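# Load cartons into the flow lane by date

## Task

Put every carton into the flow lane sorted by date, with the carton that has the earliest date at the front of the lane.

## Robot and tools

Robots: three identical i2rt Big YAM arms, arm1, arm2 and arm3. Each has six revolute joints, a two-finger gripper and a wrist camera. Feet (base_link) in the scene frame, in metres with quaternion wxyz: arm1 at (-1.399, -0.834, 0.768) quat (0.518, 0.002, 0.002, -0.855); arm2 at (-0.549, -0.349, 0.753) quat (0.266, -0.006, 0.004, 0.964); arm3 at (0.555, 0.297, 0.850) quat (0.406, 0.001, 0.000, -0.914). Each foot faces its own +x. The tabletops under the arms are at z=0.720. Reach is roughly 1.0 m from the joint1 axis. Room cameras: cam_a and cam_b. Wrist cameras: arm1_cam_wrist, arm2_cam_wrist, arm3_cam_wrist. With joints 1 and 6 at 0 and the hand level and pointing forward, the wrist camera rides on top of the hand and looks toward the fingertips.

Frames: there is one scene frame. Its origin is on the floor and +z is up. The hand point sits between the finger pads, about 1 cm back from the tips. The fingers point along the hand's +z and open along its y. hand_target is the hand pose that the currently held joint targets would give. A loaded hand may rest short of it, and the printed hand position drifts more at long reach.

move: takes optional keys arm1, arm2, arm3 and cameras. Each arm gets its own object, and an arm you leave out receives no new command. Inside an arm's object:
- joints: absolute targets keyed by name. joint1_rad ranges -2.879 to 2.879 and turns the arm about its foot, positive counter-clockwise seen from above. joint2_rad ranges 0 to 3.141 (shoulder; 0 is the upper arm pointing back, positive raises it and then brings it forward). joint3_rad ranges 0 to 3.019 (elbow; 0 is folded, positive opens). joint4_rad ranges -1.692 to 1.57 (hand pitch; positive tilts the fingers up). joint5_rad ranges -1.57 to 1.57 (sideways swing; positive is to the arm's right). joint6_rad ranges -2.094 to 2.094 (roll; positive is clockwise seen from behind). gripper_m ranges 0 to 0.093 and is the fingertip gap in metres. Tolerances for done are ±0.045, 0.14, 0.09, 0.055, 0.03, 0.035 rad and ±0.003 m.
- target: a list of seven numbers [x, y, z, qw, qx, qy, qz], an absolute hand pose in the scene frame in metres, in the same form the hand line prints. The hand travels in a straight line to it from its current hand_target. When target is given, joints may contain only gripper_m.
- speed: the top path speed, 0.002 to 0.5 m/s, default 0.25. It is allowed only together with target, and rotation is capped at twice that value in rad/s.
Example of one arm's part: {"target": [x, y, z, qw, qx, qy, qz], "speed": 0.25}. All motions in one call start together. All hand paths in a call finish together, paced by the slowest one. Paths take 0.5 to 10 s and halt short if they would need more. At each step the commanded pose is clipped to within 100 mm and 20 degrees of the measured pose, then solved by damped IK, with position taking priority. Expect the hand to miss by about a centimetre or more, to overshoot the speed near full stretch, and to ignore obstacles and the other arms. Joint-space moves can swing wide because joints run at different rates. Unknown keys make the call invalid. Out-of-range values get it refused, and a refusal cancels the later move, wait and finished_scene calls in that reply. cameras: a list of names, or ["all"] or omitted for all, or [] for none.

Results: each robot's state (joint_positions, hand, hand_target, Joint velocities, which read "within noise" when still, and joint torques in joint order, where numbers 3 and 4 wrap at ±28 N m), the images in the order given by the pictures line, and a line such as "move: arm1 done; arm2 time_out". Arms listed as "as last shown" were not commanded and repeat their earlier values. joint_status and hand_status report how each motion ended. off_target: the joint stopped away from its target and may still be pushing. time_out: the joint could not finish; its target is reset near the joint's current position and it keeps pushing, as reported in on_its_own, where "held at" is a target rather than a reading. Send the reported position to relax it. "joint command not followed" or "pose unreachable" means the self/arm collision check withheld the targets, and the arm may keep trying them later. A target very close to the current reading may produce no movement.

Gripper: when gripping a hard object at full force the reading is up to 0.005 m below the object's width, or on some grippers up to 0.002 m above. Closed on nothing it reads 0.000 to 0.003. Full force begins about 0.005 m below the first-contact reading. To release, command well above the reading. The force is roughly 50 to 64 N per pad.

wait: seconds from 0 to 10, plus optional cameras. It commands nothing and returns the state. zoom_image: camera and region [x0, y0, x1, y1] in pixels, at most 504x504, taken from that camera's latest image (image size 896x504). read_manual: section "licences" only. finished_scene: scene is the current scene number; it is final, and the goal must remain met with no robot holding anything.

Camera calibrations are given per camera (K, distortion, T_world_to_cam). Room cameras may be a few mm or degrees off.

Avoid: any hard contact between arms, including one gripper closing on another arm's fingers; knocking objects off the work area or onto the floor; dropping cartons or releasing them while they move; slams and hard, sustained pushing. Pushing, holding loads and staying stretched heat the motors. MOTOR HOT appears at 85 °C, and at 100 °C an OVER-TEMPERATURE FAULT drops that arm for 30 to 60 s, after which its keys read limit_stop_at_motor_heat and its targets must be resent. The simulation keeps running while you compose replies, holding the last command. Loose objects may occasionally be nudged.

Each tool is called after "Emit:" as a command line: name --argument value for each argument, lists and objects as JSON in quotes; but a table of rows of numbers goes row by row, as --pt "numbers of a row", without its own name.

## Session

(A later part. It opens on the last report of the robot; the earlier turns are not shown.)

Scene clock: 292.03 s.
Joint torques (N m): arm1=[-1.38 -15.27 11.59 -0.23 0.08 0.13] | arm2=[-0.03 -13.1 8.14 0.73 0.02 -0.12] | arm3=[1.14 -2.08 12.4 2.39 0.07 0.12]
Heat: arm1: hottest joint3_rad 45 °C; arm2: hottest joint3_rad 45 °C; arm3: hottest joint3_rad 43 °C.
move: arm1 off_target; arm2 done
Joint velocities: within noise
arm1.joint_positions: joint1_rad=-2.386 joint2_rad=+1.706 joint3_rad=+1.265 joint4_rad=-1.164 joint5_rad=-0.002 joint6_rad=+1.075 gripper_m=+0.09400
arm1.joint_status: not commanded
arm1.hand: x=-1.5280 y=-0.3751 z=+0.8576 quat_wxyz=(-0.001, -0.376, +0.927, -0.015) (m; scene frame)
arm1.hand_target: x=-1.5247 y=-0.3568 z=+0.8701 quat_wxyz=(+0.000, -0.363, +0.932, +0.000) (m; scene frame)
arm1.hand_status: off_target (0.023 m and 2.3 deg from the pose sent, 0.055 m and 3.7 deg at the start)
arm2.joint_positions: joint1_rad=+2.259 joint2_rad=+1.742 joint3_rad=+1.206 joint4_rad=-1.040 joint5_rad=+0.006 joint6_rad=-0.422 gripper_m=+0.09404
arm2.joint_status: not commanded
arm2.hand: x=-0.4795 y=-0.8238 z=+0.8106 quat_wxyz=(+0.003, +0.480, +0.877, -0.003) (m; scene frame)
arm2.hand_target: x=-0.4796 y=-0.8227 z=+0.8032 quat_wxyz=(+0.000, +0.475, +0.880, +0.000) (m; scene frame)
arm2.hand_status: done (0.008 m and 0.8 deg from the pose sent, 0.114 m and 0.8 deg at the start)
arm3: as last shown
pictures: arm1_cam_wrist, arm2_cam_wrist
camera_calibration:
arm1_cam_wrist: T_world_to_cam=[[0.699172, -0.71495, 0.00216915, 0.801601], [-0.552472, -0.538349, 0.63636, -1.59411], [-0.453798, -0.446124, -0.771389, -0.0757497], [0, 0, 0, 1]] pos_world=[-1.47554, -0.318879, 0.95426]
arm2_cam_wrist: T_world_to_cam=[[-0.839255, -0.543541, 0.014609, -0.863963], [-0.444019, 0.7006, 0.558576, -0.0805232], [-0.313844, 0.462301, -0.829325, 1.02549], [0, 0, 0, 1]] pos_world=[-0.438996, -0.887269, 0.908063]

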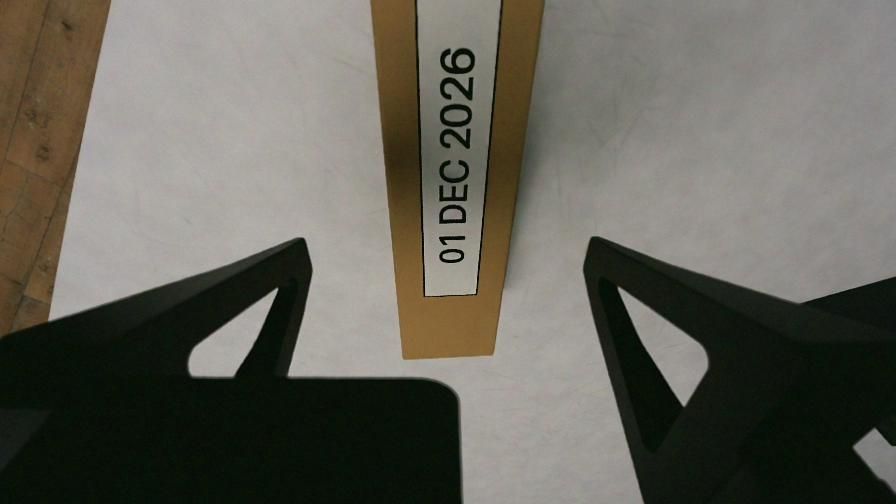

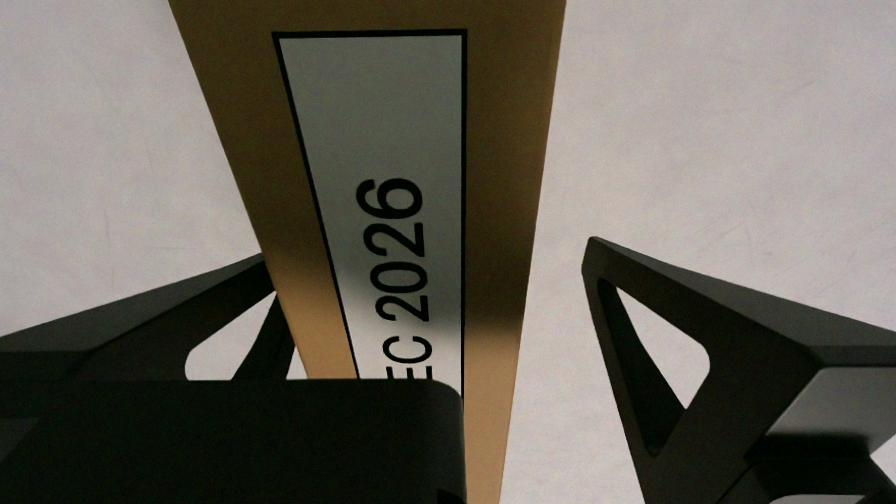

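Emit:
move --arm1 '{"target": [-1.525, -0.356, 0.7575, 0, -0.3633, 0.9317, 0], "speed": 0.2}' --arm2 '{"target": [-0.4697, -0.8163, 0.803, 0, 0.4749, 0.8801, 0], "speed": 0.1}' --cameras '["arm1_cam_wrist", "arm2_cam_wrist"]'

Scene clock: 310.70 s.
Joint torques (N m): arm1=[-0.79 -17.03 7.23 0.47 0.09 0.14] | arm2=[0.67 -14.04 7.64 0.72 0 0.09] | arm3=[1.44 -2.02 12.33 2.41 0.07 0.13]
Heat: arm1: hottest joint3_rad 44 °C; arm2: hottest joint3_rad 44 °C; arm3: hottest joint3_rad 43 °C.
move: arm1 off_target; arm2 done
Joint velocities: arm1=[0.005 0.005 0.012 -0.002 -0.007 -0.183 0] | arm2=[within noise] | arm3=[within noise]
arm1.joint_positions: joint1_rad=-2.386 joint2_rad=+1.868 joint3_rad=+1.182 joint4_rad=-0.910 joint5_rad=-0.002 joint6_rad=+1.076 gripper_m=+0.09400
arm1.joint_status: not commanded
arm1.hand: x=-1.5305 y=-0.3652 z=+0.7546 quat_wxyz=(+0.000, -0.375, +0.927, -0.011) (m; scene frame)
arm1.hand_target: x=-1.5250 y=-0.3562 z=+0.7576 quat_wxyz=(+0.000, -0.363, +0.932, +0.000) (m; scene frame)
arm1.hand_status: off_target (0.011 m and 1.9 deg from the pose sent, 0.102 m and 2.3 deg at the start)
arm2.joint_positions: joint1_rad=+2.271 joint2_rad=+1.742 joint3_rad=+1.198 joint4_rad=-1.035 joint5_rad=+0.006 joint6_rad=-0.420 gripper_m=+0.09404
arm2.joint_status: not commanded
arm2.hand: x=-0.4739 y=-0.8207 z=+0.8081 quat_wxyz=(+0.002, +0.475, +0.880, -0.002) (m; scene frame)
arm2.hand_target: x=-0.4697 y=-0.8163 z=+0.8031 quat_wxyz=(+0.000, +0.475, +0.880, +0.000) (m; scene frame)
arm2.hand_status: done (0.008 m and 0.3 deg from the pose sent, 0.014 m and 0.8 deg at the start)
arm3: as last shown
pictures: arm1_cam_wrist, arm2_cam_wrist
camera_calibration:
arm1_cam_wrist: T_world_to_cam=[[0.698325, -0.715761, -0.00534133, 0.81469], [-0.551452, -0.542745, 0.633505, -1.52245], [-0.456338, -0.439447, -0.77372, -0.151559], [0, 0, 0, 1]] pos_world=[-1.47764, -0.309779, 0.851565]
arm2_cam_wrist: T_world_to_cam=[[-0.833168, -0.552856, 0.0134646, -0.861384], [-0.451431, 0.693977, 0.560898, -0.089633], [-0.31944, 0.461244, -0.827776, 1.01911], [0, 0, 0, 1]] pos_world=[-0.432598, -0.884074, 0.905464]

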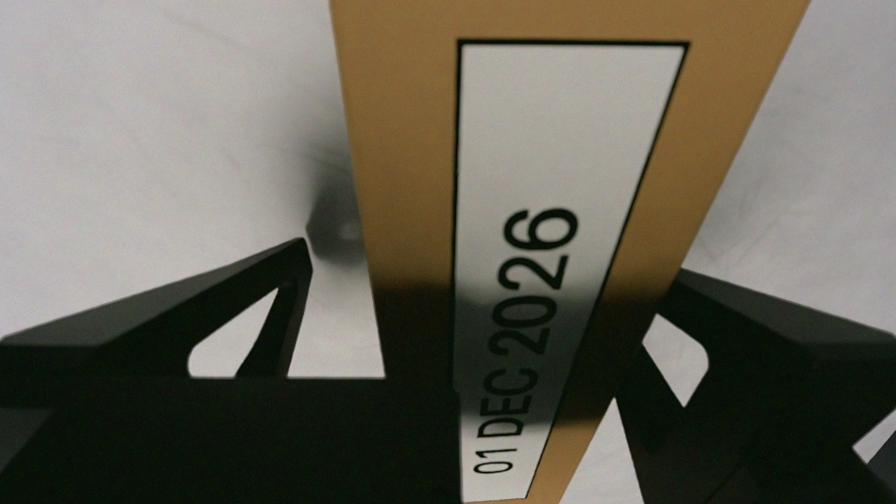

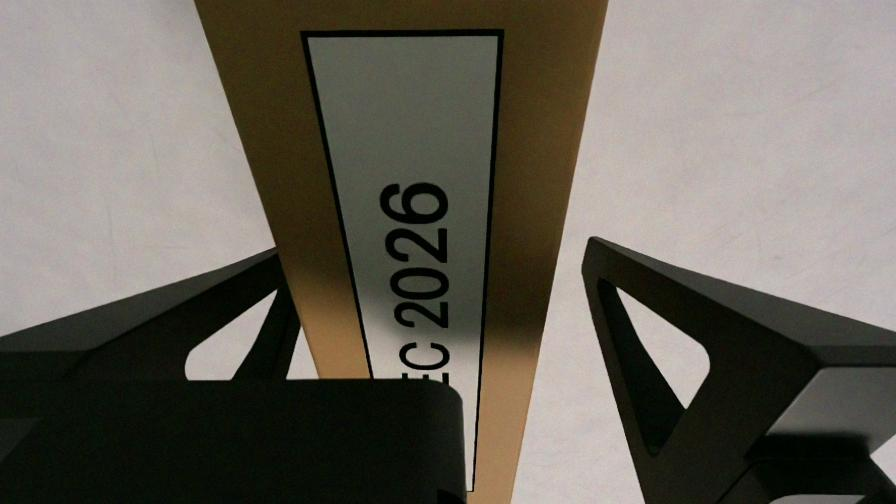

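Emit:
move --arm1 '{"target": [-1.516, -0.3656, 0.7575, 0, -0.3633, 0.9317, 0], "speed": 0.1}' --arm2 '{"joints": {"gripper_m": 0.05}}' --cameras '["arm1_cam_wrist", "arm2_cam_wrist"]'

Scene clock: 331.33 s.
Joint torques (N m): arm1=[-0.44 -18.08 6.53 0.51 0.17 0] | arm2=[0.56 -13.98 7.65 0.72 0.01 0.09] | arm3=[1.2 -2.02 12.33 2.35 0.06 0.13]
Heat: arm1: hottest joint3_rad 43 °C; arm2: hottest joint3_rad 44 °C; arm3: hottest joint3_rad 43 °C.
move: arm1 off_target; arm2 off_target
Joint velocities: within noise
arm1.joint_positions: joint1_rad=-2.399 joint2_rad=+1.860 joint3_rad=+1.153 joint4_rad=-0.896 joint5_rad=-0.003 joint6_rad=+1.077 gripper_m=+0.09400
arm1.joint_status: not commanded
arm1.hand: x=-1.5220 y=-0.3729 z=+0.7498 quat_wxyz=(-0.002, -0.369, +0.929, -0.014) (m; scene frame)
arm1.hand_target: x=-1.5159 y=-0.3658 z=+0.7575 quat_wxyz=(+0.000, -0.363, +0.932, +0.000) (m; scene frame)
arm1.hand_status: off_target (0.012 m and 1.8 deg from the pose sent, 0.015 m and 1.9 deg at the start)
arm2.joint_positions: joint1_rad=+2.273 joint2_rad=+1.742 joint3_rad=+1.198 joint4_rad=-1.035 joint5_rad=+0.005 joint6_rad=-0.420 gripper_m=+0.06061
arm2.joint_status: gripper_m off_target (ended at +0.06063, target +0.05000)
arm2.hand: x=-0.4731 y=-0.8206 z=+0.8081 quat_wxyz=(+0.002, +0.474, +0.880, -0.001) (m; scene frame)
arm2.hand_target: x=-0.4698 y=-0.8163 z=+0.8031 quat_wxyz=(+0.000, +0.475, +0.880, +0.000) (m; scene frame)
arm2.hand_status: not commanded
arm3: as last shown
pictures: arm1_cam_wrist, arm2_cam_wrist
camera_calibration:
arm1_cam_wrist: T_world_to_cam=[[0.688388, -0.725343, 0.000234236, 0.780312], [-0.559095, -0.530405, 0.637247, -1.52877], [-0.462098, -0.438804, -0.77066, -0.165649], [0, 0, 0, 1]] pos_world=[-1.46843, -0.317561, 0.846363]
arm2_cam_wrist: T_world_to_cam=[[-0.832314, -0.55415, 0.0131139, -0.861065], [-0.452738, 0.693266, 0.560723, -0.0904442], [-0.319816, 0.46076, -0.8279, 1.01879], [0, 0, 0, 1]] pos_world=[-0.431798, -0.883875, 0.905463]

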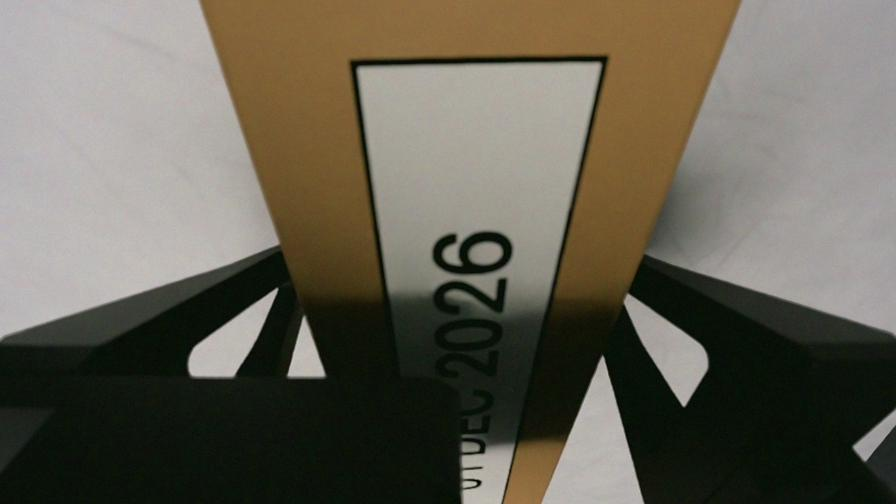

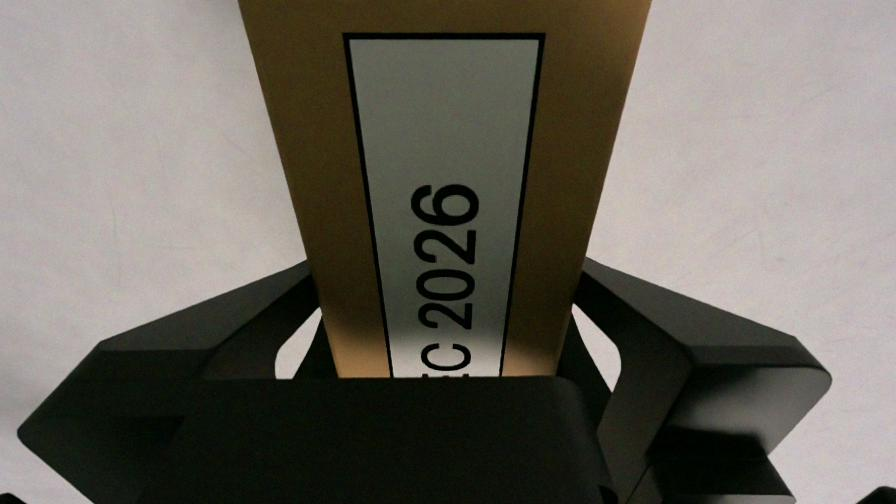

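Emit:
move --arm1 '{"joints": {"gripper_m": 0.05}}' --arm2 '{"target": [-0.4698, -0.8163, 0.95, 0, 0.4749, 0.8801, 0], "speed": 0.2}' --cameras '["arm1_cam_wrist", "arm2_cam_wrist"]'

Scene clock: 352.37 s.
Joint torques (N m): arm1=[-0.38 -17.9 6.67 0.35 0.17 0.01] | arm2=[0.62 -12.92 14.9 -0.18 -0.03 0.09] | arm3=[1.14 -2.14 12.3 2.3 0.07 0.13]
Heat: arm1: hottest joint2_rad 41 °C; arm2: hottest joint2_rad 44 °C; arm3: hottest joint3_rad 43 °C.
move: arm1 off_target; arm2 off_target
Joint velocities: within noise
arm1.joint_positions: joint1_rad=-2.399 joint2_rad=+1.858 joint3_rad=+1.151 joint4_rad=-0.893 joint5_rad=-0.003 joint6_rad=+1.076 gripper_m=+0.06047
arm1.joint_status: gripper_m off_target (ended at +0.06050, target +0.05000)
arm1.hand: x=-1.5219 y=-0.3726 z=+0.7503 quat_wxyz=(-0.001, -0.369, +0.929, -0.012) (m; scene frame)
arm1.hand_target: x=-1.5160 y=-0.3657 z=+0.7576 quat_wxyz=(+0.000, -0.363, +0.932, +0.000) (m; scene frame)
arm1.hand_status: not commanded
arm2.joint_positions: joint1_rad=+2.275 joint2_rad=+1.602 joint3_rad=+1.353 joint4_rad=-1.389 joint5_rad=+0.006 joint6_rad=-0.419 gripper_m=+0.06061
arm2.joint_status: not commanded
arm2.hand: x=-0.4771 y=-0.7963 z=+0.9263 quat_wxyz=(-0.016, +0.474, +0.880, +0.022) (m; scene frame)
arm2.hand_target: x=-0.4700 y=-0.8148 z=+0.9502 quat_wxyz=(+0.001, +0.475, +0.880, +0.000) (m; scene frame)
arm2.hand_status: off_target (0.032 m and 3.1 deg from the pose sent, 0.142 m and 0.3 deg at the start)
arm3: as last shown
pictures: arm1_cam_wrist, arm2_cam_wrist
camera_calibration:
arm1_cam_wrist: T_world_to_cam=[[0.6889, -0.72485, -0.00314791, 0.784019], [-0.5581, -0.533181, 0.635801, -1.52725], [-0.462539, -0.436246, -0.771847, -0.163802], [0, 0, 0, 1]] pos_world=[-1.46823, -0.317462, 0.847065]
arm2_cam_wrist: T_world_to_cam=[[-0.831849, -0.554893, -0.0110197, -0.830514], [-0.447401, 0.658693, 0.604943, -0.241285], [-0.32842, 0.508151, -0.796193, 1.10836], [0, 0, 0, 1]] pos_world=[-0.434806, -0.865127, 1.01928]

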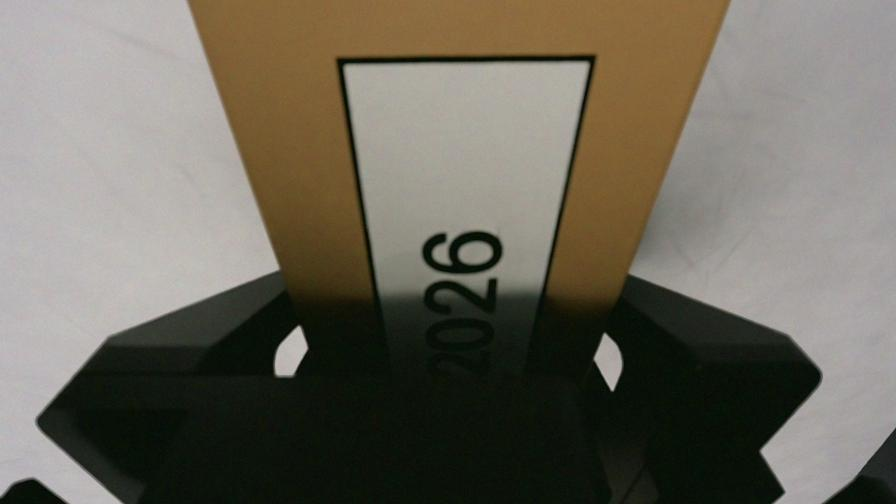

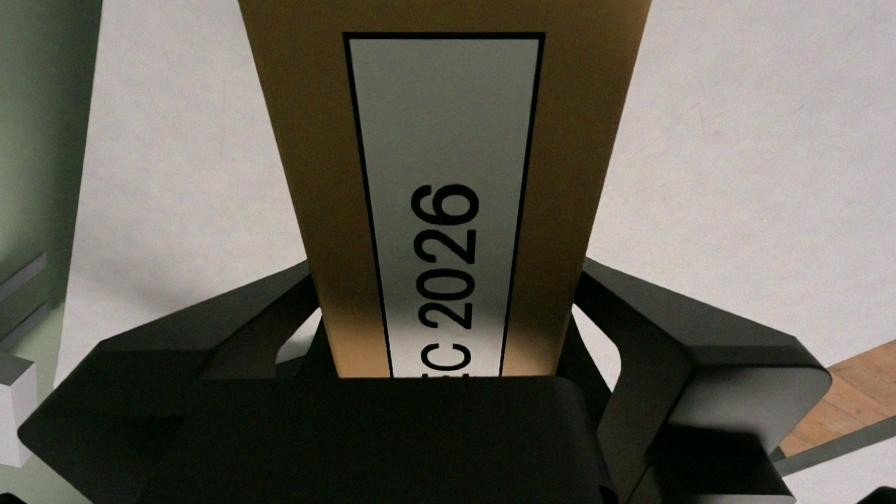

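Emit:
move --arm1 '{"target": [-1.516, -0.3656, 0.93, 0, -0.3633, 0.9317, 0], "speed": 0.25}' --arm2 '{"joints": {"joint1_rad": 1.645, "joint2_rad": 1.522, "joint3_rad": 1.34, "joint4_rad": -1.389, "joint5_rad": 0.0, "joint6_rad": 0.0}}' --cameras '["arm1_cam_wrist", "arm2_cam_wrist", "cam_a"]'

Scene clock: 368.40 s.
Joint torques (N m): arm1=[-0.44 -16.09 12.81 -0.4 0.19 0] | arm2=[0.03 -12.69 9.52 0.31 -0.1 0.09] | arm3=[1.26 -2.08 12.4 2.39 0.07 0.12]
Heat: arm1: hottest joint2_rad 41 °C; arm2: hottest joint3_rad 47 °C; arm3: hottest joint3_rad 44 °C.
move: arm1 off_target; arm2 done
Joint velocities: within noise
arm1.joint_positions: joint1_rad=-2.399 joint2_rad=+1.643 joint3_rad=+1.317 joint4_rad=-1.304 joint5_rad=-0.003 joint6_rad=+1.076 gripper_m=+0.06047
arm1.joint_status: not commanded
arm1.hand: x=-1.5187 y=-0.3865 z=+0.9052 quat_wxyz=(-0.003, -0.369, +0.929, -0.027) (m; scene frame)
arm1.hand_target: x=-1.5156 y=-0.3670 z=+0.9301 quat_wxyz=(+0.000, -0.363, +0.932, +0.000) (m; scene frame)
arm1.hand_status: off_target (0.033 m and 3.2 deg from the pose sent, 0.180 m and 1.6 deg at the start)
arm2.joint_positions: joint1_rad=+1.644 joint2_rad=+1.529 joint3_rad=+1.345 joint4_rad=-1.389 joint5_rad=+0.002 joint6_rad=-0.010 gripper_m=+0.06061
arm2.joint_status: all done
arm2.hand: x=-0.7529 y=-0.7475 z=+0.9517 quat_wxyz=(+0.006, +0.849, +0.529, +0.001) (m; scene frame)
arm2.hand_target: x=-0.7514 y=-0.7458 z=+0.9528 quat_wxyz=(+0.007, +0.851, +0.525, +0.001) (m; scene frame)
arm2.hand_status: not commanded
arm3: as last shown
pictures: arm1_cam_wrist, arm2_cam_wrist, cam_a
camera_calibration:
arm1_cam_wrist: T_world_to_cam=[[0.688751, -0.724602, 0.0239684, 0.747534], [-0.563235, -0.513966, 0.646997, -1.64196], [-0.456496, -0.459119, -0.762116, -0.0573086], [0, 0, 0, 1]] pos_world=[-1.46583, -0.328558, 1.00075]
arm2_cam_wrist: T_world_to_cam=[[-0.90002, 0.435846, 0.00121314, -0.355017], [0.361048, 0.743998, 0.562238, 0.300906], [0.244147, 0.506463, -0.826975, 1.47236], [0, 0, 0, 1]] pos_world=[-0.787637, -0.814839, 1.04886]

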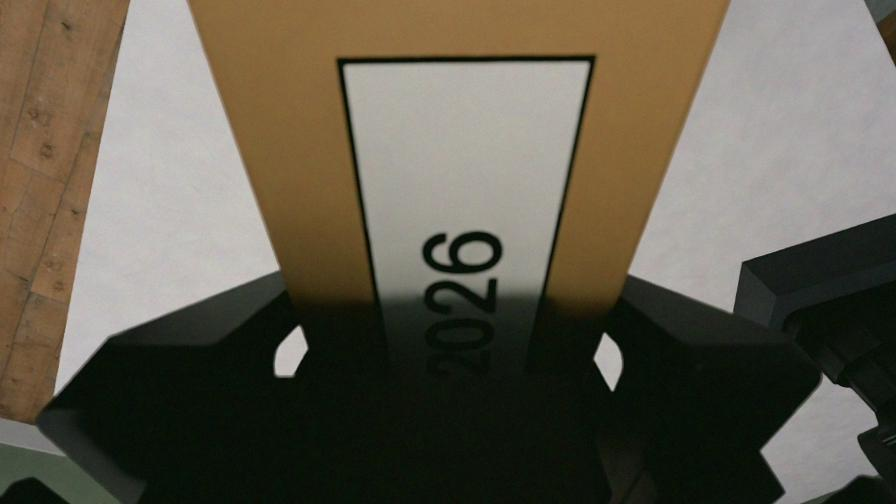

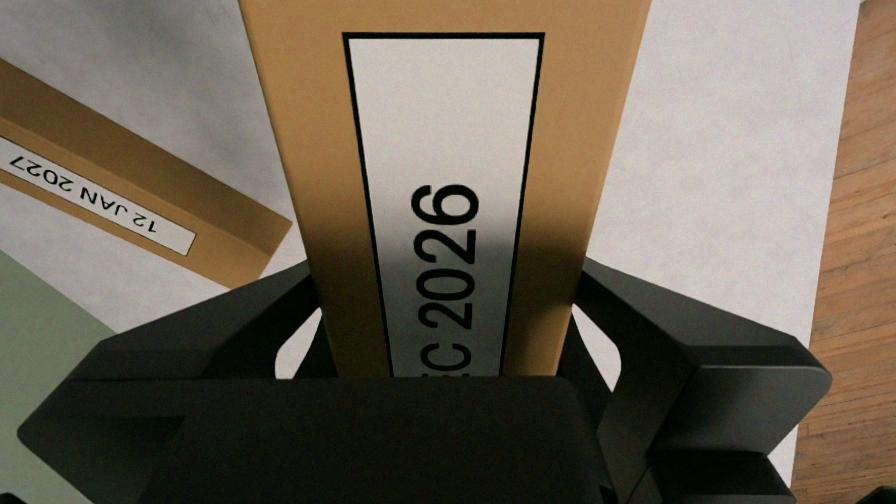

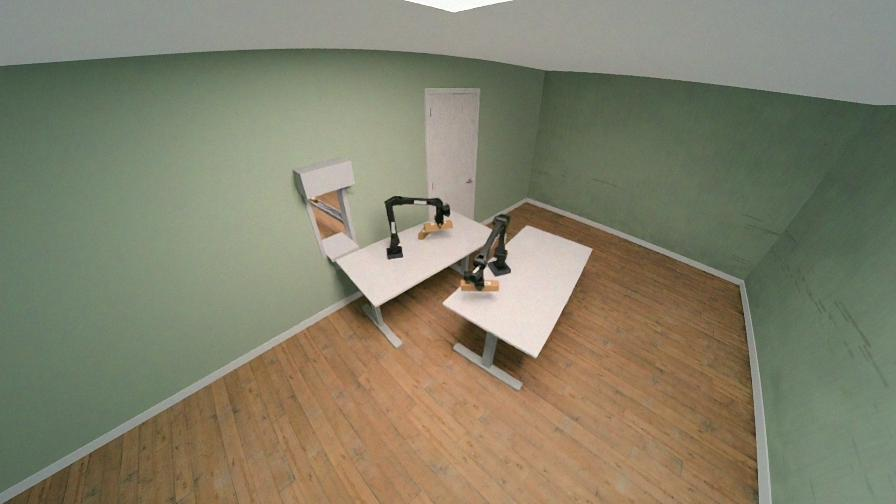

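Emit:
move --arm2 '{"target": [-0.7514, -0.7458, 0.748, 0, 0.8508, 0.5255, 0], "speed": 0.25}' --cameras '["arm2_cam_wrist"]'

Scene clock: 383.40 s.
Joint torques (N m): arm1=[-0.5 -16.03 12.82 -0.36 0.18 0] | arm2=[-0.03 -12.63 7.75 0.72 0.06 0.07] | arm3=[1.14 -2.08 12.36 2.37 0.06 0.13]
Heat: arm1: hottest joint3_rad 44 °C; arm2: hottest joint3_rad 46 °C; arm3: hottest joint3_rad 44 °C.
move: arm2 done
Joint velocities: within noise
arm1, arm3: as last shown
arm1.joint_positions: joint1_rad=-2.399 joint2_rad=+1.643 joint3_rad=+1.317 joint4_rad=-1.305 joint5_rad=-0.003 joint6_rad=+1.076 gripper_m=+0.06047
arm1.hand: x=-1.5187 y=-0.3866 z=+0.9052 quat_wxyz=(-0.003, -0.369, +0.929, -0.028) (m; scene frame)
arm2.joint_positions: joint1_rad=+1.644 joint2_rad=+1.753 joint3_rad=+1.039 joint4_rad=-0.867 joint5_rad=+0.012 joint6_rad=-0.010 gripper_m=+0.06061
arm2.joint_status: not commanded
arm2.hand: x=-0.7502 y=-0.7443 z=+0.7507 quat_wxyz=(+0.000, +0.849, +0.529, +0.002) (m; scene frame)
arm2.hand_target: x=-0.7514 y=-0.7457 z=+0.7480 quat_wxyz=(+0.000, +0.851, +0.525, +0.000) (m; scene frame)
arm2.hand_status: done (0.003 m and 0.5 deg from the pose sent, 0.204 m and 0.9 deg at the start)
pictures: arm2_cam_wrist
camera_calibration:
arm2_cam_wrist: T_world_to_cam=[[-0.900024, 0.435702, 0.0110083, -0.361055], [0.364157, 0.737876, 0.568269, 0.403805], [0.239473, 0.515464, -0.822769, 1.30384], [0, 0, 0, 1]] pos_world=[-0.784242, -0.81273, 0.847267]

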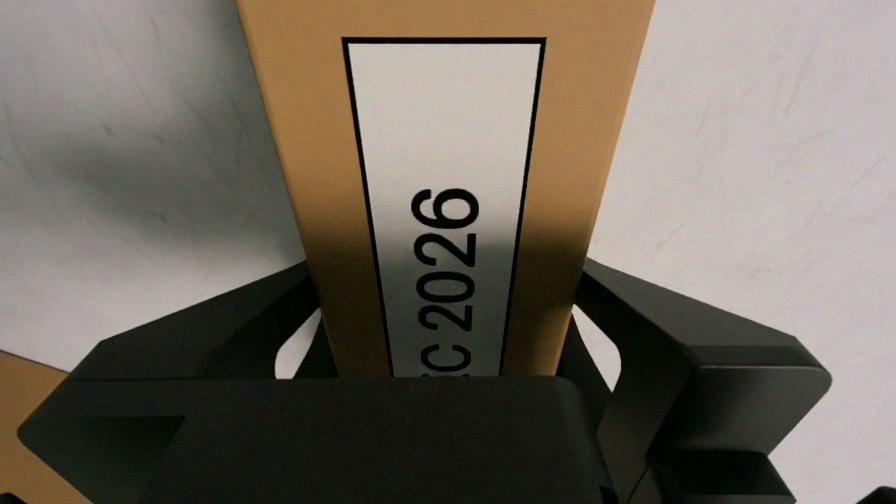

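Emit:
move --arm2 '{"joints": {"gripper_m": 0.093}}' --cameras '[]'

Emit:
move --arm2 '{"target": [-0.7514, -0.7458, 0.9, 0, 0.8508, 0.5255, 0], "speed": 0.3}' --cameras '["arm2_cam_wrist"]'

Scene clock: 387.37 s.
Joint torques (N m): arm1=[-0.44 -16.09 12.81 -0.34 0.19 0] | arm2=[-0.03 -12.63 7.79 0.7 0.06 0.07] | arm3=[0.97 -2.14 12.38 2.4 0.07 0.12]
Heat: arm1: hottest joint3_rad 44 °C; arm2: hottest joint3_rad 46 °C; arm3: hottest joint3_rad 44 °C.
move: arm2 done
Joint velocities: within noise
arm1, arm3: as last shown
arm2.joint_positions: joint1_rad=+1.644 joint2_rad=+1.753 joint3_rad=+1.039 joint4_rad=-0.866 joint5_rad=+0.012 joint6_rad=-0.010 gripper_m=+0.09284
arm2.joint_status: all done
arm2.hand: x=-0.7503 y=-0.7444 z=+0.7507 quat_wxyz=(+0.000, +0.849, +0.529, +0.002) (m; scene frame)
arm2.hand_target: x=-0.7514 y=-0.7456 z=+0.7480 quat_wxyz=(+0.000, +0.851, +0.525, +0.000) (m; scene frame)
arm2.hand_status: not commanded
pictures: none
No camera images: "cameras" was empty.

Scene clock: 388.77 s.
Joint torques (N m): arm1=[-0.5 -16.15 12.81 -0.34 0.18 0] | arm2=[0.26 -10.11 13.08 -0.08 0.04 0.09] | arm3=[1.32 -1.85 12.36 2.39 0.07 0.11]
Heat: arm1: hottest joint3_rad 44 °C; arm2: hottest joint3_rad 46 °C; arm3: hottest joint3_rad 44 °C.
move: arm2 off_target
Joint velocities: within noise
arm1: as last shown
arm2.joint_positions: joint1_rad=+1.644 joint2_rad=+1.539 joint3_rad=+1.192 joint4_rad=-1.248 joint5_rad=+0.012 joint6_rad=-0.009 gripper_m=+0.09294
arm2.joint_status: not commanded
arm2.hand: x=-0.7458 y=-0.7313 z=+0.8913 quat_wxyz=(-0.004, +0.849, +0.528, +0.008) (m; scene frame)
arm2.hand_target: x=-0.7512 y=-0.7453 z=+0.9001 quat_wxyz=(+0.000, +0.851, +0.525, +0.000) (m; scene frame)
arm2.hand_status: off_target (0.018 m and 1.1 deg from the pose sent, 0.149 m and 0.5 deg at the start)
arm3.joint_positions: joint1_rad=+1.834 joint2_rad=+0.523 joint3_rad=+0.658 joint4_rad=-0.063 joint5_rad=-0.001 joint6_rad=-0.007 gripper_m=+0.09399
arm3.joint_status: not commanded
arm3.hand: x=+0.8667 y=+0.1373 z=+1.2983 quat_wxyz=(-0.712, -0.157, -0.662, +0.173) (m; scene frame)
arm3.hand_target: x=+0.8669 y=+0.1415 z=+1.3008 quat_wxyz=(-0.719, -0.154, -0.657, +0.168) (m; scene frame)
arm3.hand_status: not commanded
pictures: arm2_cam_wrist
camera_calibration:
arm2_cam_wrist: T_world_to_cam=[[-0.899364, 0.437065, 0.0108936, -0.362815], [0.361676, 0.729774, 0.58019, 0.294238], [0.245631, 0.525742, -0.814408, 1.41641], [0, 0, 0, 1]] pos_world=[-0.780635, -0.800818, 0.986774]

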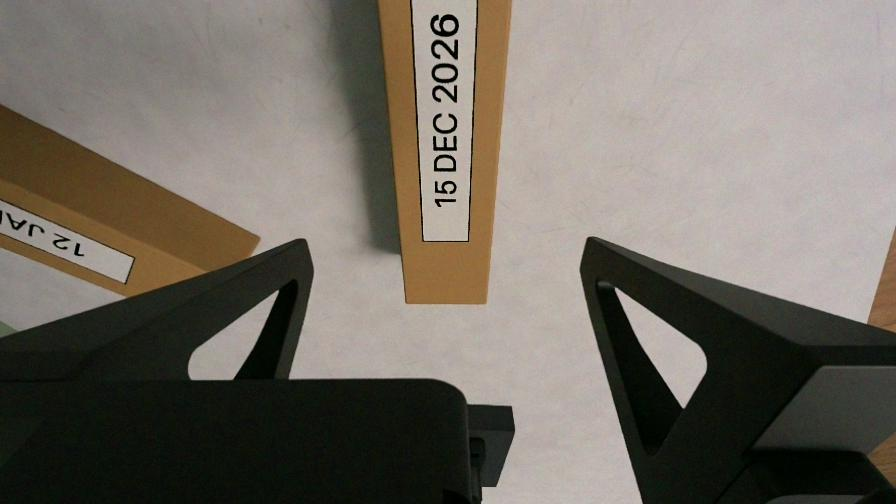

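Emit:
move --arm1 '{"joints": {"joint1_rad": 2.726, "joint2_rad": 2.1365, "joint3_rad": 2.173, "joint4_rad": -1.607, "joint5_rad": 0.0, "joint6_rad": 0.0}}' --arm2 '{"joints": {"joint1_rad": -1.0, "joint2_rad": 1.4, "joint3_rad": 1.192, "joint4_rad": -1.248, "joint5_rad": 0.0, "joint6_rad": 0.0}}' --cameras '["arm1_cam_wrist", "arm2_cam_wrist", "cam_a"]'

Scene clock: 398.00 s.
Joint torques (N m): arm1=[-0.15 -28.28 9.72 -0.34 0.09 -0.03] | arm2=[-0.38 -10.64 10.09 0.34 -0.06 0.06] | arm3=[1.32 -2.08 12.41 2.36 0.06 0.12]
Heat: arm1: hottest joint3_rad 45 °C; arm2: hottest joint3_rad 48 °C; arm3: hottest joint3_rad 44 °C.
move: arm1 done; arm2 done
Joint velocities: within noise
arm1.joint_positions: joint1_rad=+2.734 joint2_rad=+2.183 joint3_rad=+2.162 joint4_rad=-1.596 joint5_rad=+0.000 joint6_rad=+0.006 gripper_m=+0.06056
arm1.joint_status: all done
arm1.hand: x=-0.8821 y=-0.4154 z=+0.9186 quat_wxyz=(+0.020, +0.332, -0.943, +0.005) (m; scene frame)
arm1.hand_target: x=-0.8800 y=-0.4209 z=+0.9529 quat_wxyz=(-0.002, +0.331, -0.944, -0.002) (m; scene frame)
arm1.hand_status: not commanded
arm2.joint_positions: joint1_rad=-0.995 joint2_rad=+1.403 joint3_rad=+1.192 joint4_rad=-1.244 joint5_rad=+0.001 joint6_rad=-0.008 gripper_m=+0.09299
arm2.joint_status: all done
arm2.hand: x=-0.5653 y=+0.0803 z=+0.9389 quat_wxyz=(-0.040, +0.722, -0.690, -0.034) (m; scene frame)
arm2.hand_target: x=-0.5634 y=+0.0792 z=+0.9401 quat_wxyz=(-0.039, +0.717, -0.695, -0.034) (m; scene frame)
arm2.hand_status: not commanded
arm3: as last shown
pictures: arm1_cam_wrist, arm2_cam_wrist, cam_a
camera_calibration:
arm1_cam_wrist: T_world_to_cam=[[0.628289, -0.777486, -0.0277282, 0.259925], [-0.573985, -0.48731, 0.658081, -1.3154], [-0.52516, -0.397549, -0.752437, 0.18628], [0, 0, 0, 1]] pos_world=[-0.820502, -0.364865, 1.01301]
arm2_cam_wrist: T_world_to_cam=[[0.998588, 0.0474696, 0.0238285, 0.536274], [0.0303846, -0.878506, 0.476764, -0.351848], [0.0435653, -0.475367, -0.878708, 1.01075], [0, 0, 0, 1]] pos_world=[-0.56886, 0.14592, 1.04312]

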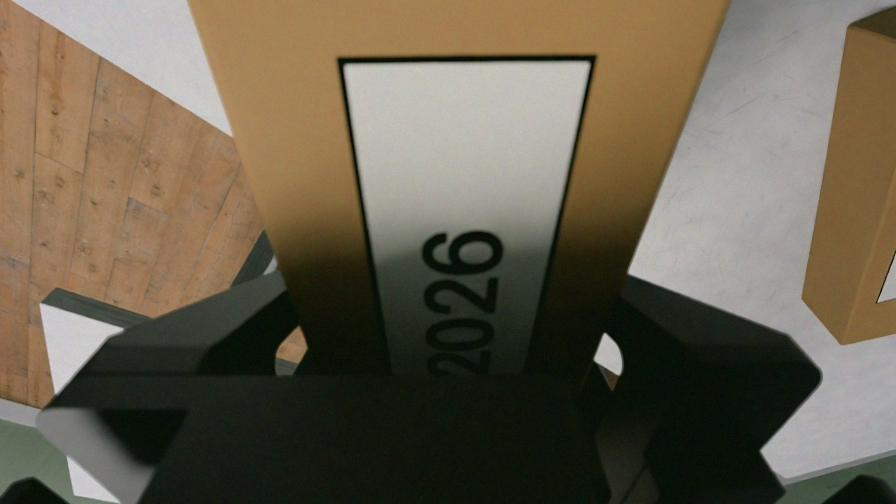

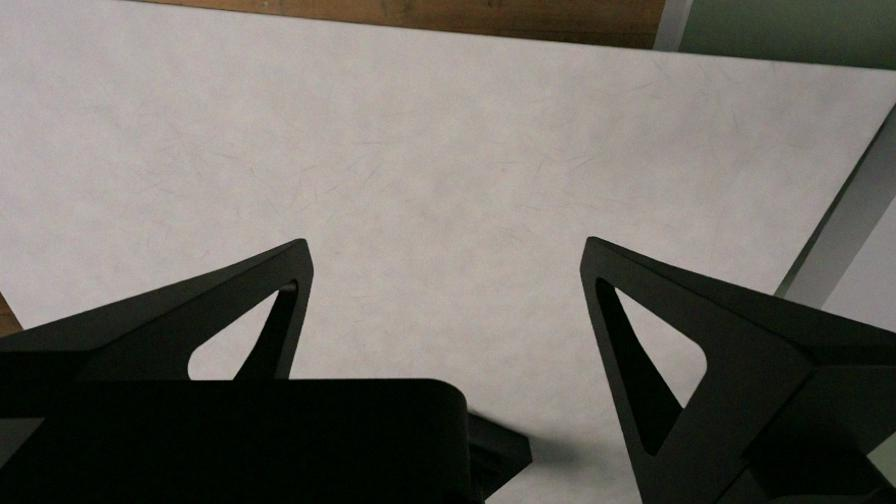

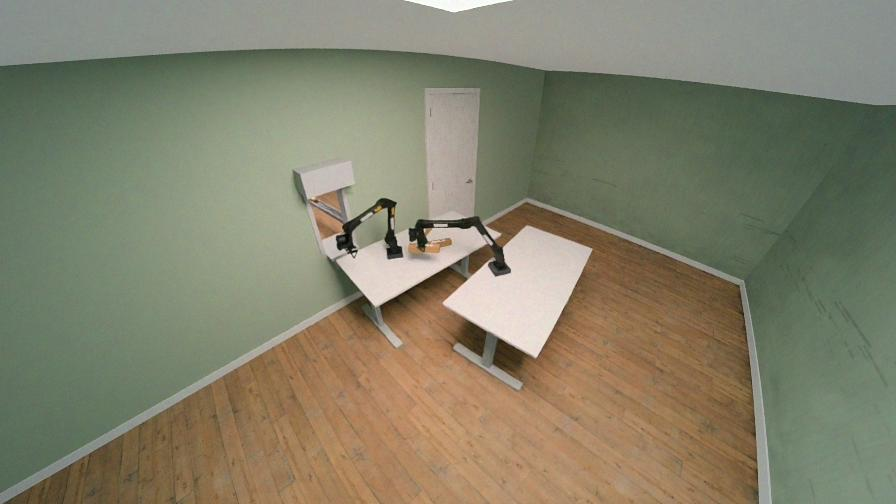

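Emit:
move --arm1 '{"target": [-0.8800, -0.4209, 0.79, -0.002, 0.331, -0.944, -0.002], "speed": 0.2}' --cameras '["arm1_cam_wrist"]'

Scene clock: 404.00 s.
Joint torques (N m): arm1=[0.38 -25.76 9.26 0.34 0.09 -0.03] | arm2=[-0.38 -10.58 10.09 0.35 -0.07 0.06] | arm3=[1.32 -2.02 12.31 2.39 0.05 0.11]
Heat: arm1: hottest joint3_rad 44 °C; arm2: hottest joint3_rad 48 °C; arm3: hottest joint3_rad 44 °C.
move: arm1 off_target
Joint velocities: within noise
arm1.joint_positions: joint1_rad=+2.734 joint2_rad=+2.236 joint3_rad=+1.853 joint4_rad=-1.237 joint5_rad=+0.000 joint6_rad=+0.006 gripper_m=+0.06056
arm1.joint_status: not commanded
arm1.hand: x=-0.8927 y=-0.4237 z=+0.7693 quat_wxyz=(+0.021, +0.332, -0.943, +0.006) (m; scene frame)
arm1.hand_target: x=-0.8805 y=-0.4213 z=+0.7900 quat_wxyz=(-0.002, +0.331, -0.944, -0.002) (m; scene frame)
arm1.hand_status: off_target (0.024 m and 2.8 deg from the pose sent, 0.129 m and 2.7 deg at the start)
arm2, arm3: as last shown
pictures: arm1_cam_wrist
camera_calibration:
arm1_cam_wrist: T_world_to_cam=[[0.628286, -0.777515, -0.0269782, 0.255483], [-0.573114, -0.486009, 0.6598, -1.22739], [-0.526116, -0.399081, -0.750957, 0.0624369], [0, 0, 0, 1]] pos_world=[-0.831102, -0.372965, 0.863613]

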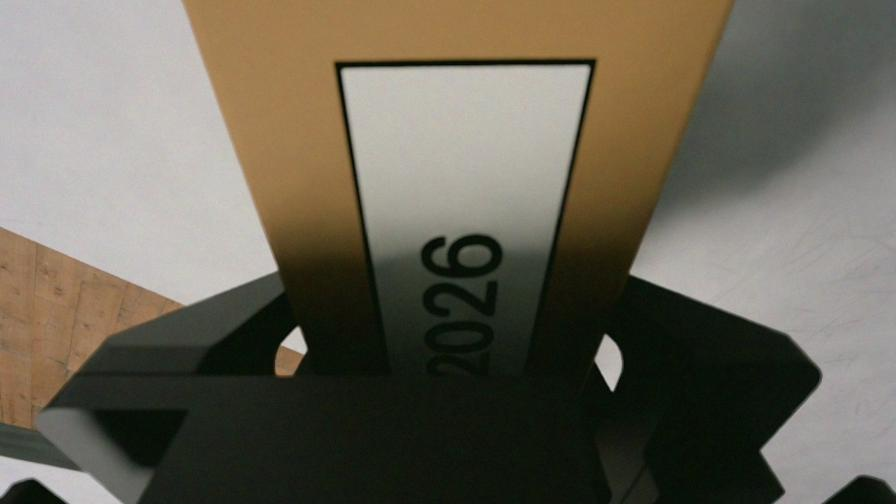

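Emit:
move --arm1 '{"target": [-0.8800, -0.4209, 0.778, -0.002, 0.331, -0.944, -0.002], "speed": 0.1}' --cameras '["arm1_cam_wrist"]'

Scene clock: 408.07 s.
Joint torques (N m): arm1=[0.26 -24.94 8.91 0.43 0.08 -0.04] | arm2=[-0.38 -10.58 10.09 0.35 -0.06 0.07] | arm3=[1.2 -2.08 12.34 2.4 0.07 0.12]
Heat: arm1: hottest joint3_rad 44 °C; arm2: hottest joint3_rad 49 °C; arm3: hottest joint3_rad 44 °C.
move: arm1 off_target
Joint velocities: within noise
arm1.joint_positions: joint1_rad=+2.734 joint2_rad=+2.236 joint3_rad=+1.848 joint4_rad=-1.214 joint5_rad=+0.000 joint6_rad=+0.006 gripper_m=+0.06056
arm1.joint_status: not commanded
arm1.hand: x=-0.8900 y=-0.4215 z=+0.7673 quat_wxyz=(+0.013, +0.332, -0.943, +0.003) (m; scene frame)
arm1.hand_target: x=-0.8801 y=-0.4210 z=+0.7781 quat_wxyz=(-0.002, +0.331, -0.944, -0.002) (m; scene frame)
arm1.hand_status: off_target (0.015 m and 1.8 deg from the pose sent, 0.016 m and 2.8 deg at the start)
arm2, arm3: as last shown
pictures: arm1_cam_wrist
camera_calibration:
arm1_cam_wrist: T_world_to_cam=[[0.628554, -0.777296, -0.0270282, 0.255804], [-0.582047, -0.493149, 0.646548, -1.22418], [-0.515888, -0.390659, -0.762394, 0.0847285], [0, 0, 0, 1]] pos_world=[-0.829605, -0.371767, 0.863]

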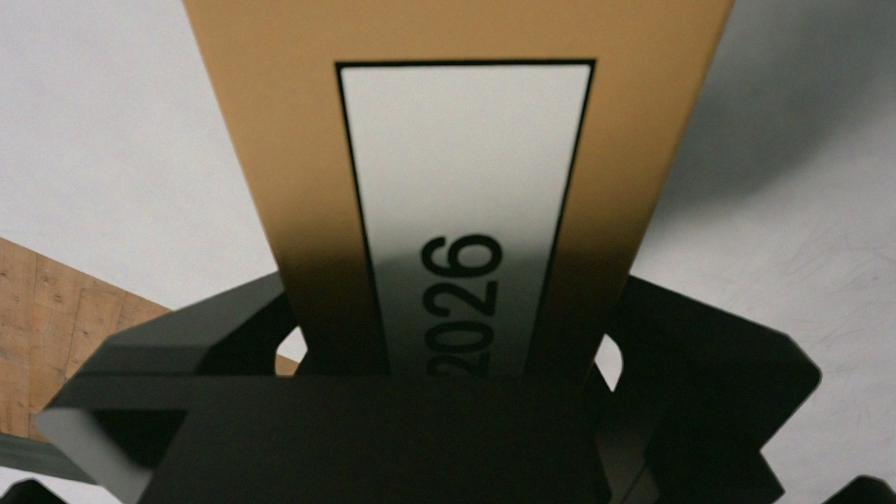

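Emit:
move --arm1 '{"joints": {"gripper_m": 0.093}}' --cameras '[]'

Emit:
move --arm1 '{"target": [-0.8800, -0.4209, 0.95, -0.002, 0.331, -0.944, -0.002], "speed": 0.3}' --cameras '["arm1_cam_wrist"]'

Emit:
move --arm1 '{"joints": {"joint1_rad": 1.0, "joint2_rad": 1.5, "joint3_rad": 1.5, "joint4_rad": -1.5}}' --cameras '[]'

Emit:
move --arm2 '{"joints": {"joint1_rad": 0.763, "joint2_rad": 1.312, "joint3_rad": 1.044, "joint4_rad": -1.303, "joint5_rad": 0.0, "joint6_rad": -0.449}}' --cameras '["arm2_cam_wrist"]'

Scene clock: 419.00 s.
Joint torques (N m): arm1=[0.26 -25.82 8.88 0.38 0.08 -0.03] | arm2=[-0.44 -10.58 10.07 0.35 -0.06 0.06] | arm3=[1.14 -2.02 12.37 2.33 0.08 0.12]
Heat: arm1: hottest joint3_rad 43 °C; arm2: hottest joint3_rad 49 °C; arm3: hottest joint3_rad 44 °C.
move: arm1 done
Joint velocities: within noise
arm1.joint_positions: joint1_rad=+2.734 joint2_rad=+2.235 joint3_rad=+1.848 joint4_rad=-1.214 joint5_rad=+0.000 joint6_rad=+0.006 gripper_m=+0.09283
arm1.joint_status: all done
arm1.hand: x=-0.8899 y=-0.4214 z=+0.7678 quat_wxyz=(+0.012, +0.332, -0.943, +0.003) (m; scene frame)
arm1.hand_target: x=-0.8802 y=-0.4210 z=+0.7781 quat_wxyz=(-0.002, +0.331, -0.944, -0.002) (m; scene frame)
arm1.hand_status: not commanded
arm2, arm3: as last shown
pictures: none
No camera images: "cameras" was empty.

Scene clock: 420.73 s.
Joint torques (N m): arm1=[0.26 -23 13.01 -0.25 0.09 -0.02] | arm2=[-0.38 -10.58 10.09 0.35 -0.06 0.07] | arm3=[1.32 -1.96 12.36 2.35 0.07 0.11]
Heat: arm1: hottest joint3_rad 43 °C; arm2: hottest joint3_rad 49 °C; arm3: hottest joint3_rad 44 °C.
move: arm1 off_target
Joint velocities: within noise
arm1.joint_positions: joint1_rad=+2.734 joint2_rad=+2.123 joint3_rad=+2.105 joint4_rad=-1.587 joint5_rad=+0.000 joint6_rad=+0.006 gripper_m=+0.09293
arm1.joint_status: not commanded
arm1.hand: x=-0.8927 y=-0.4243 z=+0.9354 quat_wxyz=(+0.014, +0.332, -0.943, +0.004) (m; scene frame)
arm1.hand_target: x=-0.8807 y=-0.4215 z=+0.9500 quat_wxyz=(-0.002, +0.331, -0.944, -0.002) (m; scene frame)
arm1.hand_status: off_target (0.020 m and 2.0 deg from the pose sent, 0.183 m and 1.7 deg at the start; pose on its path clipped on 9 of 52 steps)
arm2, arm3: as last shown
pictures: arm1_cam_wrist
camera_calibration:
arm1_cam_wrist: T_world_to_cam=[[0.62848, -0.777356, -0.027024, 0.259801], [-0.580327, -0.491752, 0.649154, -1.33614], [-0.517913, -0.392298, -0.760177, 0.205771], [0, 0, 0, 1]] pos_world=[-0.832104, -0.374366, 1.0308]

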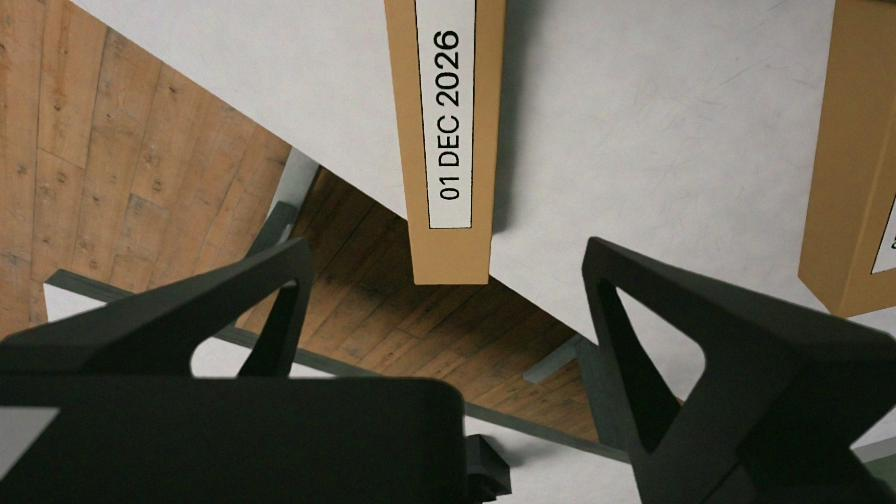

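Scene clock: 422.70 s.
Joint torques (N m): arm1=[0.15 -14.97 9.4 0.18 0 -0.02] | arm2=[-0.38 -10.58 10.07 0.34 -0.06 0.06] | arm3=[1.14 -2.08 12.41 2.39 0.07 0.13]
Heat: arm1: hottest joint3_rad 43 °C; arm2: hottest joint3_rad 49 °C; arm3: hottest joint3_rad 44 °C.
move: arm1 done
Joint velocities: within noise
arm1.joint_positions: joint1_rad=+1.007 joint2_rad=+1.506 joint3_rad=+1.495 joint4_rad=-1.499 joint5_rad=+0.002 joint6_rad=+0.006 gripper_m=+0.09295
arm1.joint_status: all done
arm1.hand: x=-1.1680 y=-1.2352 z=+1.0291 quat_wxyz=(-0.025, -0.501, -0.865, +0.013) (m; scene frame)
arm1.hand_target: x=-1.1706 y=-1.2370 z=+1.0337 quat_wxyz=(-0.030, -0.502, -0.864, +0.015) (m; scene frame)
arm1.hand_status: not commanded
arm2, arm3: as last shown
pictures: none
No camera images: "cameras" was empty.

Scene clock: 424.67 s.
Joint torques (N m): arm1=[0.15 -14.97 9.39 0.2 0.01 -0.03] | arm2=[0.44 -8.06 8.54 -0.03 -0.07 -0.11] | arm3=[1.2 -2.08 12.38 2.37 0.06 0.13]
Heat: arm1: hottest joint3_rad 43 °C; arm2: hottest joint3_rad 49 °C; arm3: hottest joint3_rad 44 °C.
move: arm2 done
Joint velocities: within noise
arm1, arm3: as last shown
arm2.joint_positions: joint1_rad=+0.756 joint2_rad=+1.310 joint3_rad=+1.060 joint4_rad=-1.294 joint5_rad=+0.000 joint6_rad=-0.439 gripper_m=+0.09301
arm2.joint_status: all done
arm2.hand: x=-0.9083 y=-0.4254 z=+0.9245 quat_wxyz=(+0.006, +0.947, +0.322, -0.011) (m; scene frame)
arm2.hand_target: x=-0.9002 y=-0.4262 z=+0.9176 quat_wxyz=(+0.007, +0.944, +0.330, +0.003) (m; scene frame)
arm2.hand_status: not commanded
pictures: arm2_cam_wrist
camera_calibration:
arm2_cam_wrist: T_world_to_cam=[[-0.61319, 0.789876, 0.00973047, -0.231905], [0.665498, 0.509919, 0.545063, 0.325509], [0.425571, 0.340703, -0.838338, 1.4294], [0, 0, 0, 1]] pos_world=[-0.967137, -0.469807, 1.02315]

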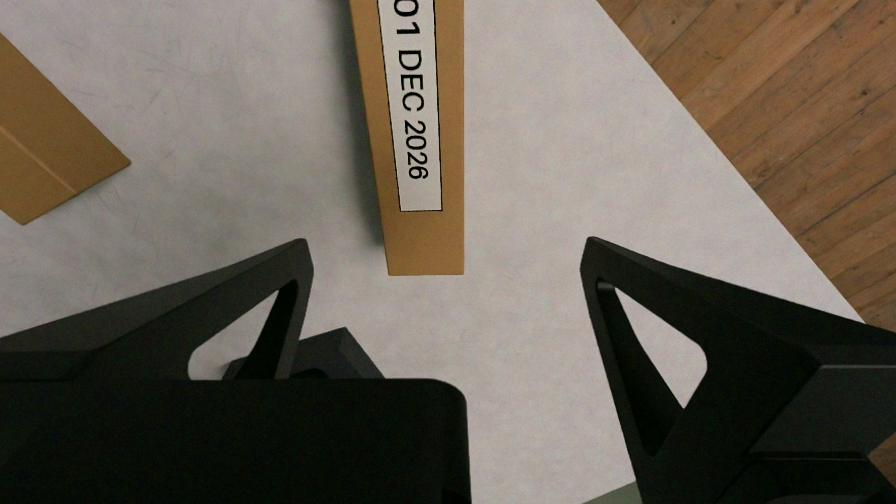

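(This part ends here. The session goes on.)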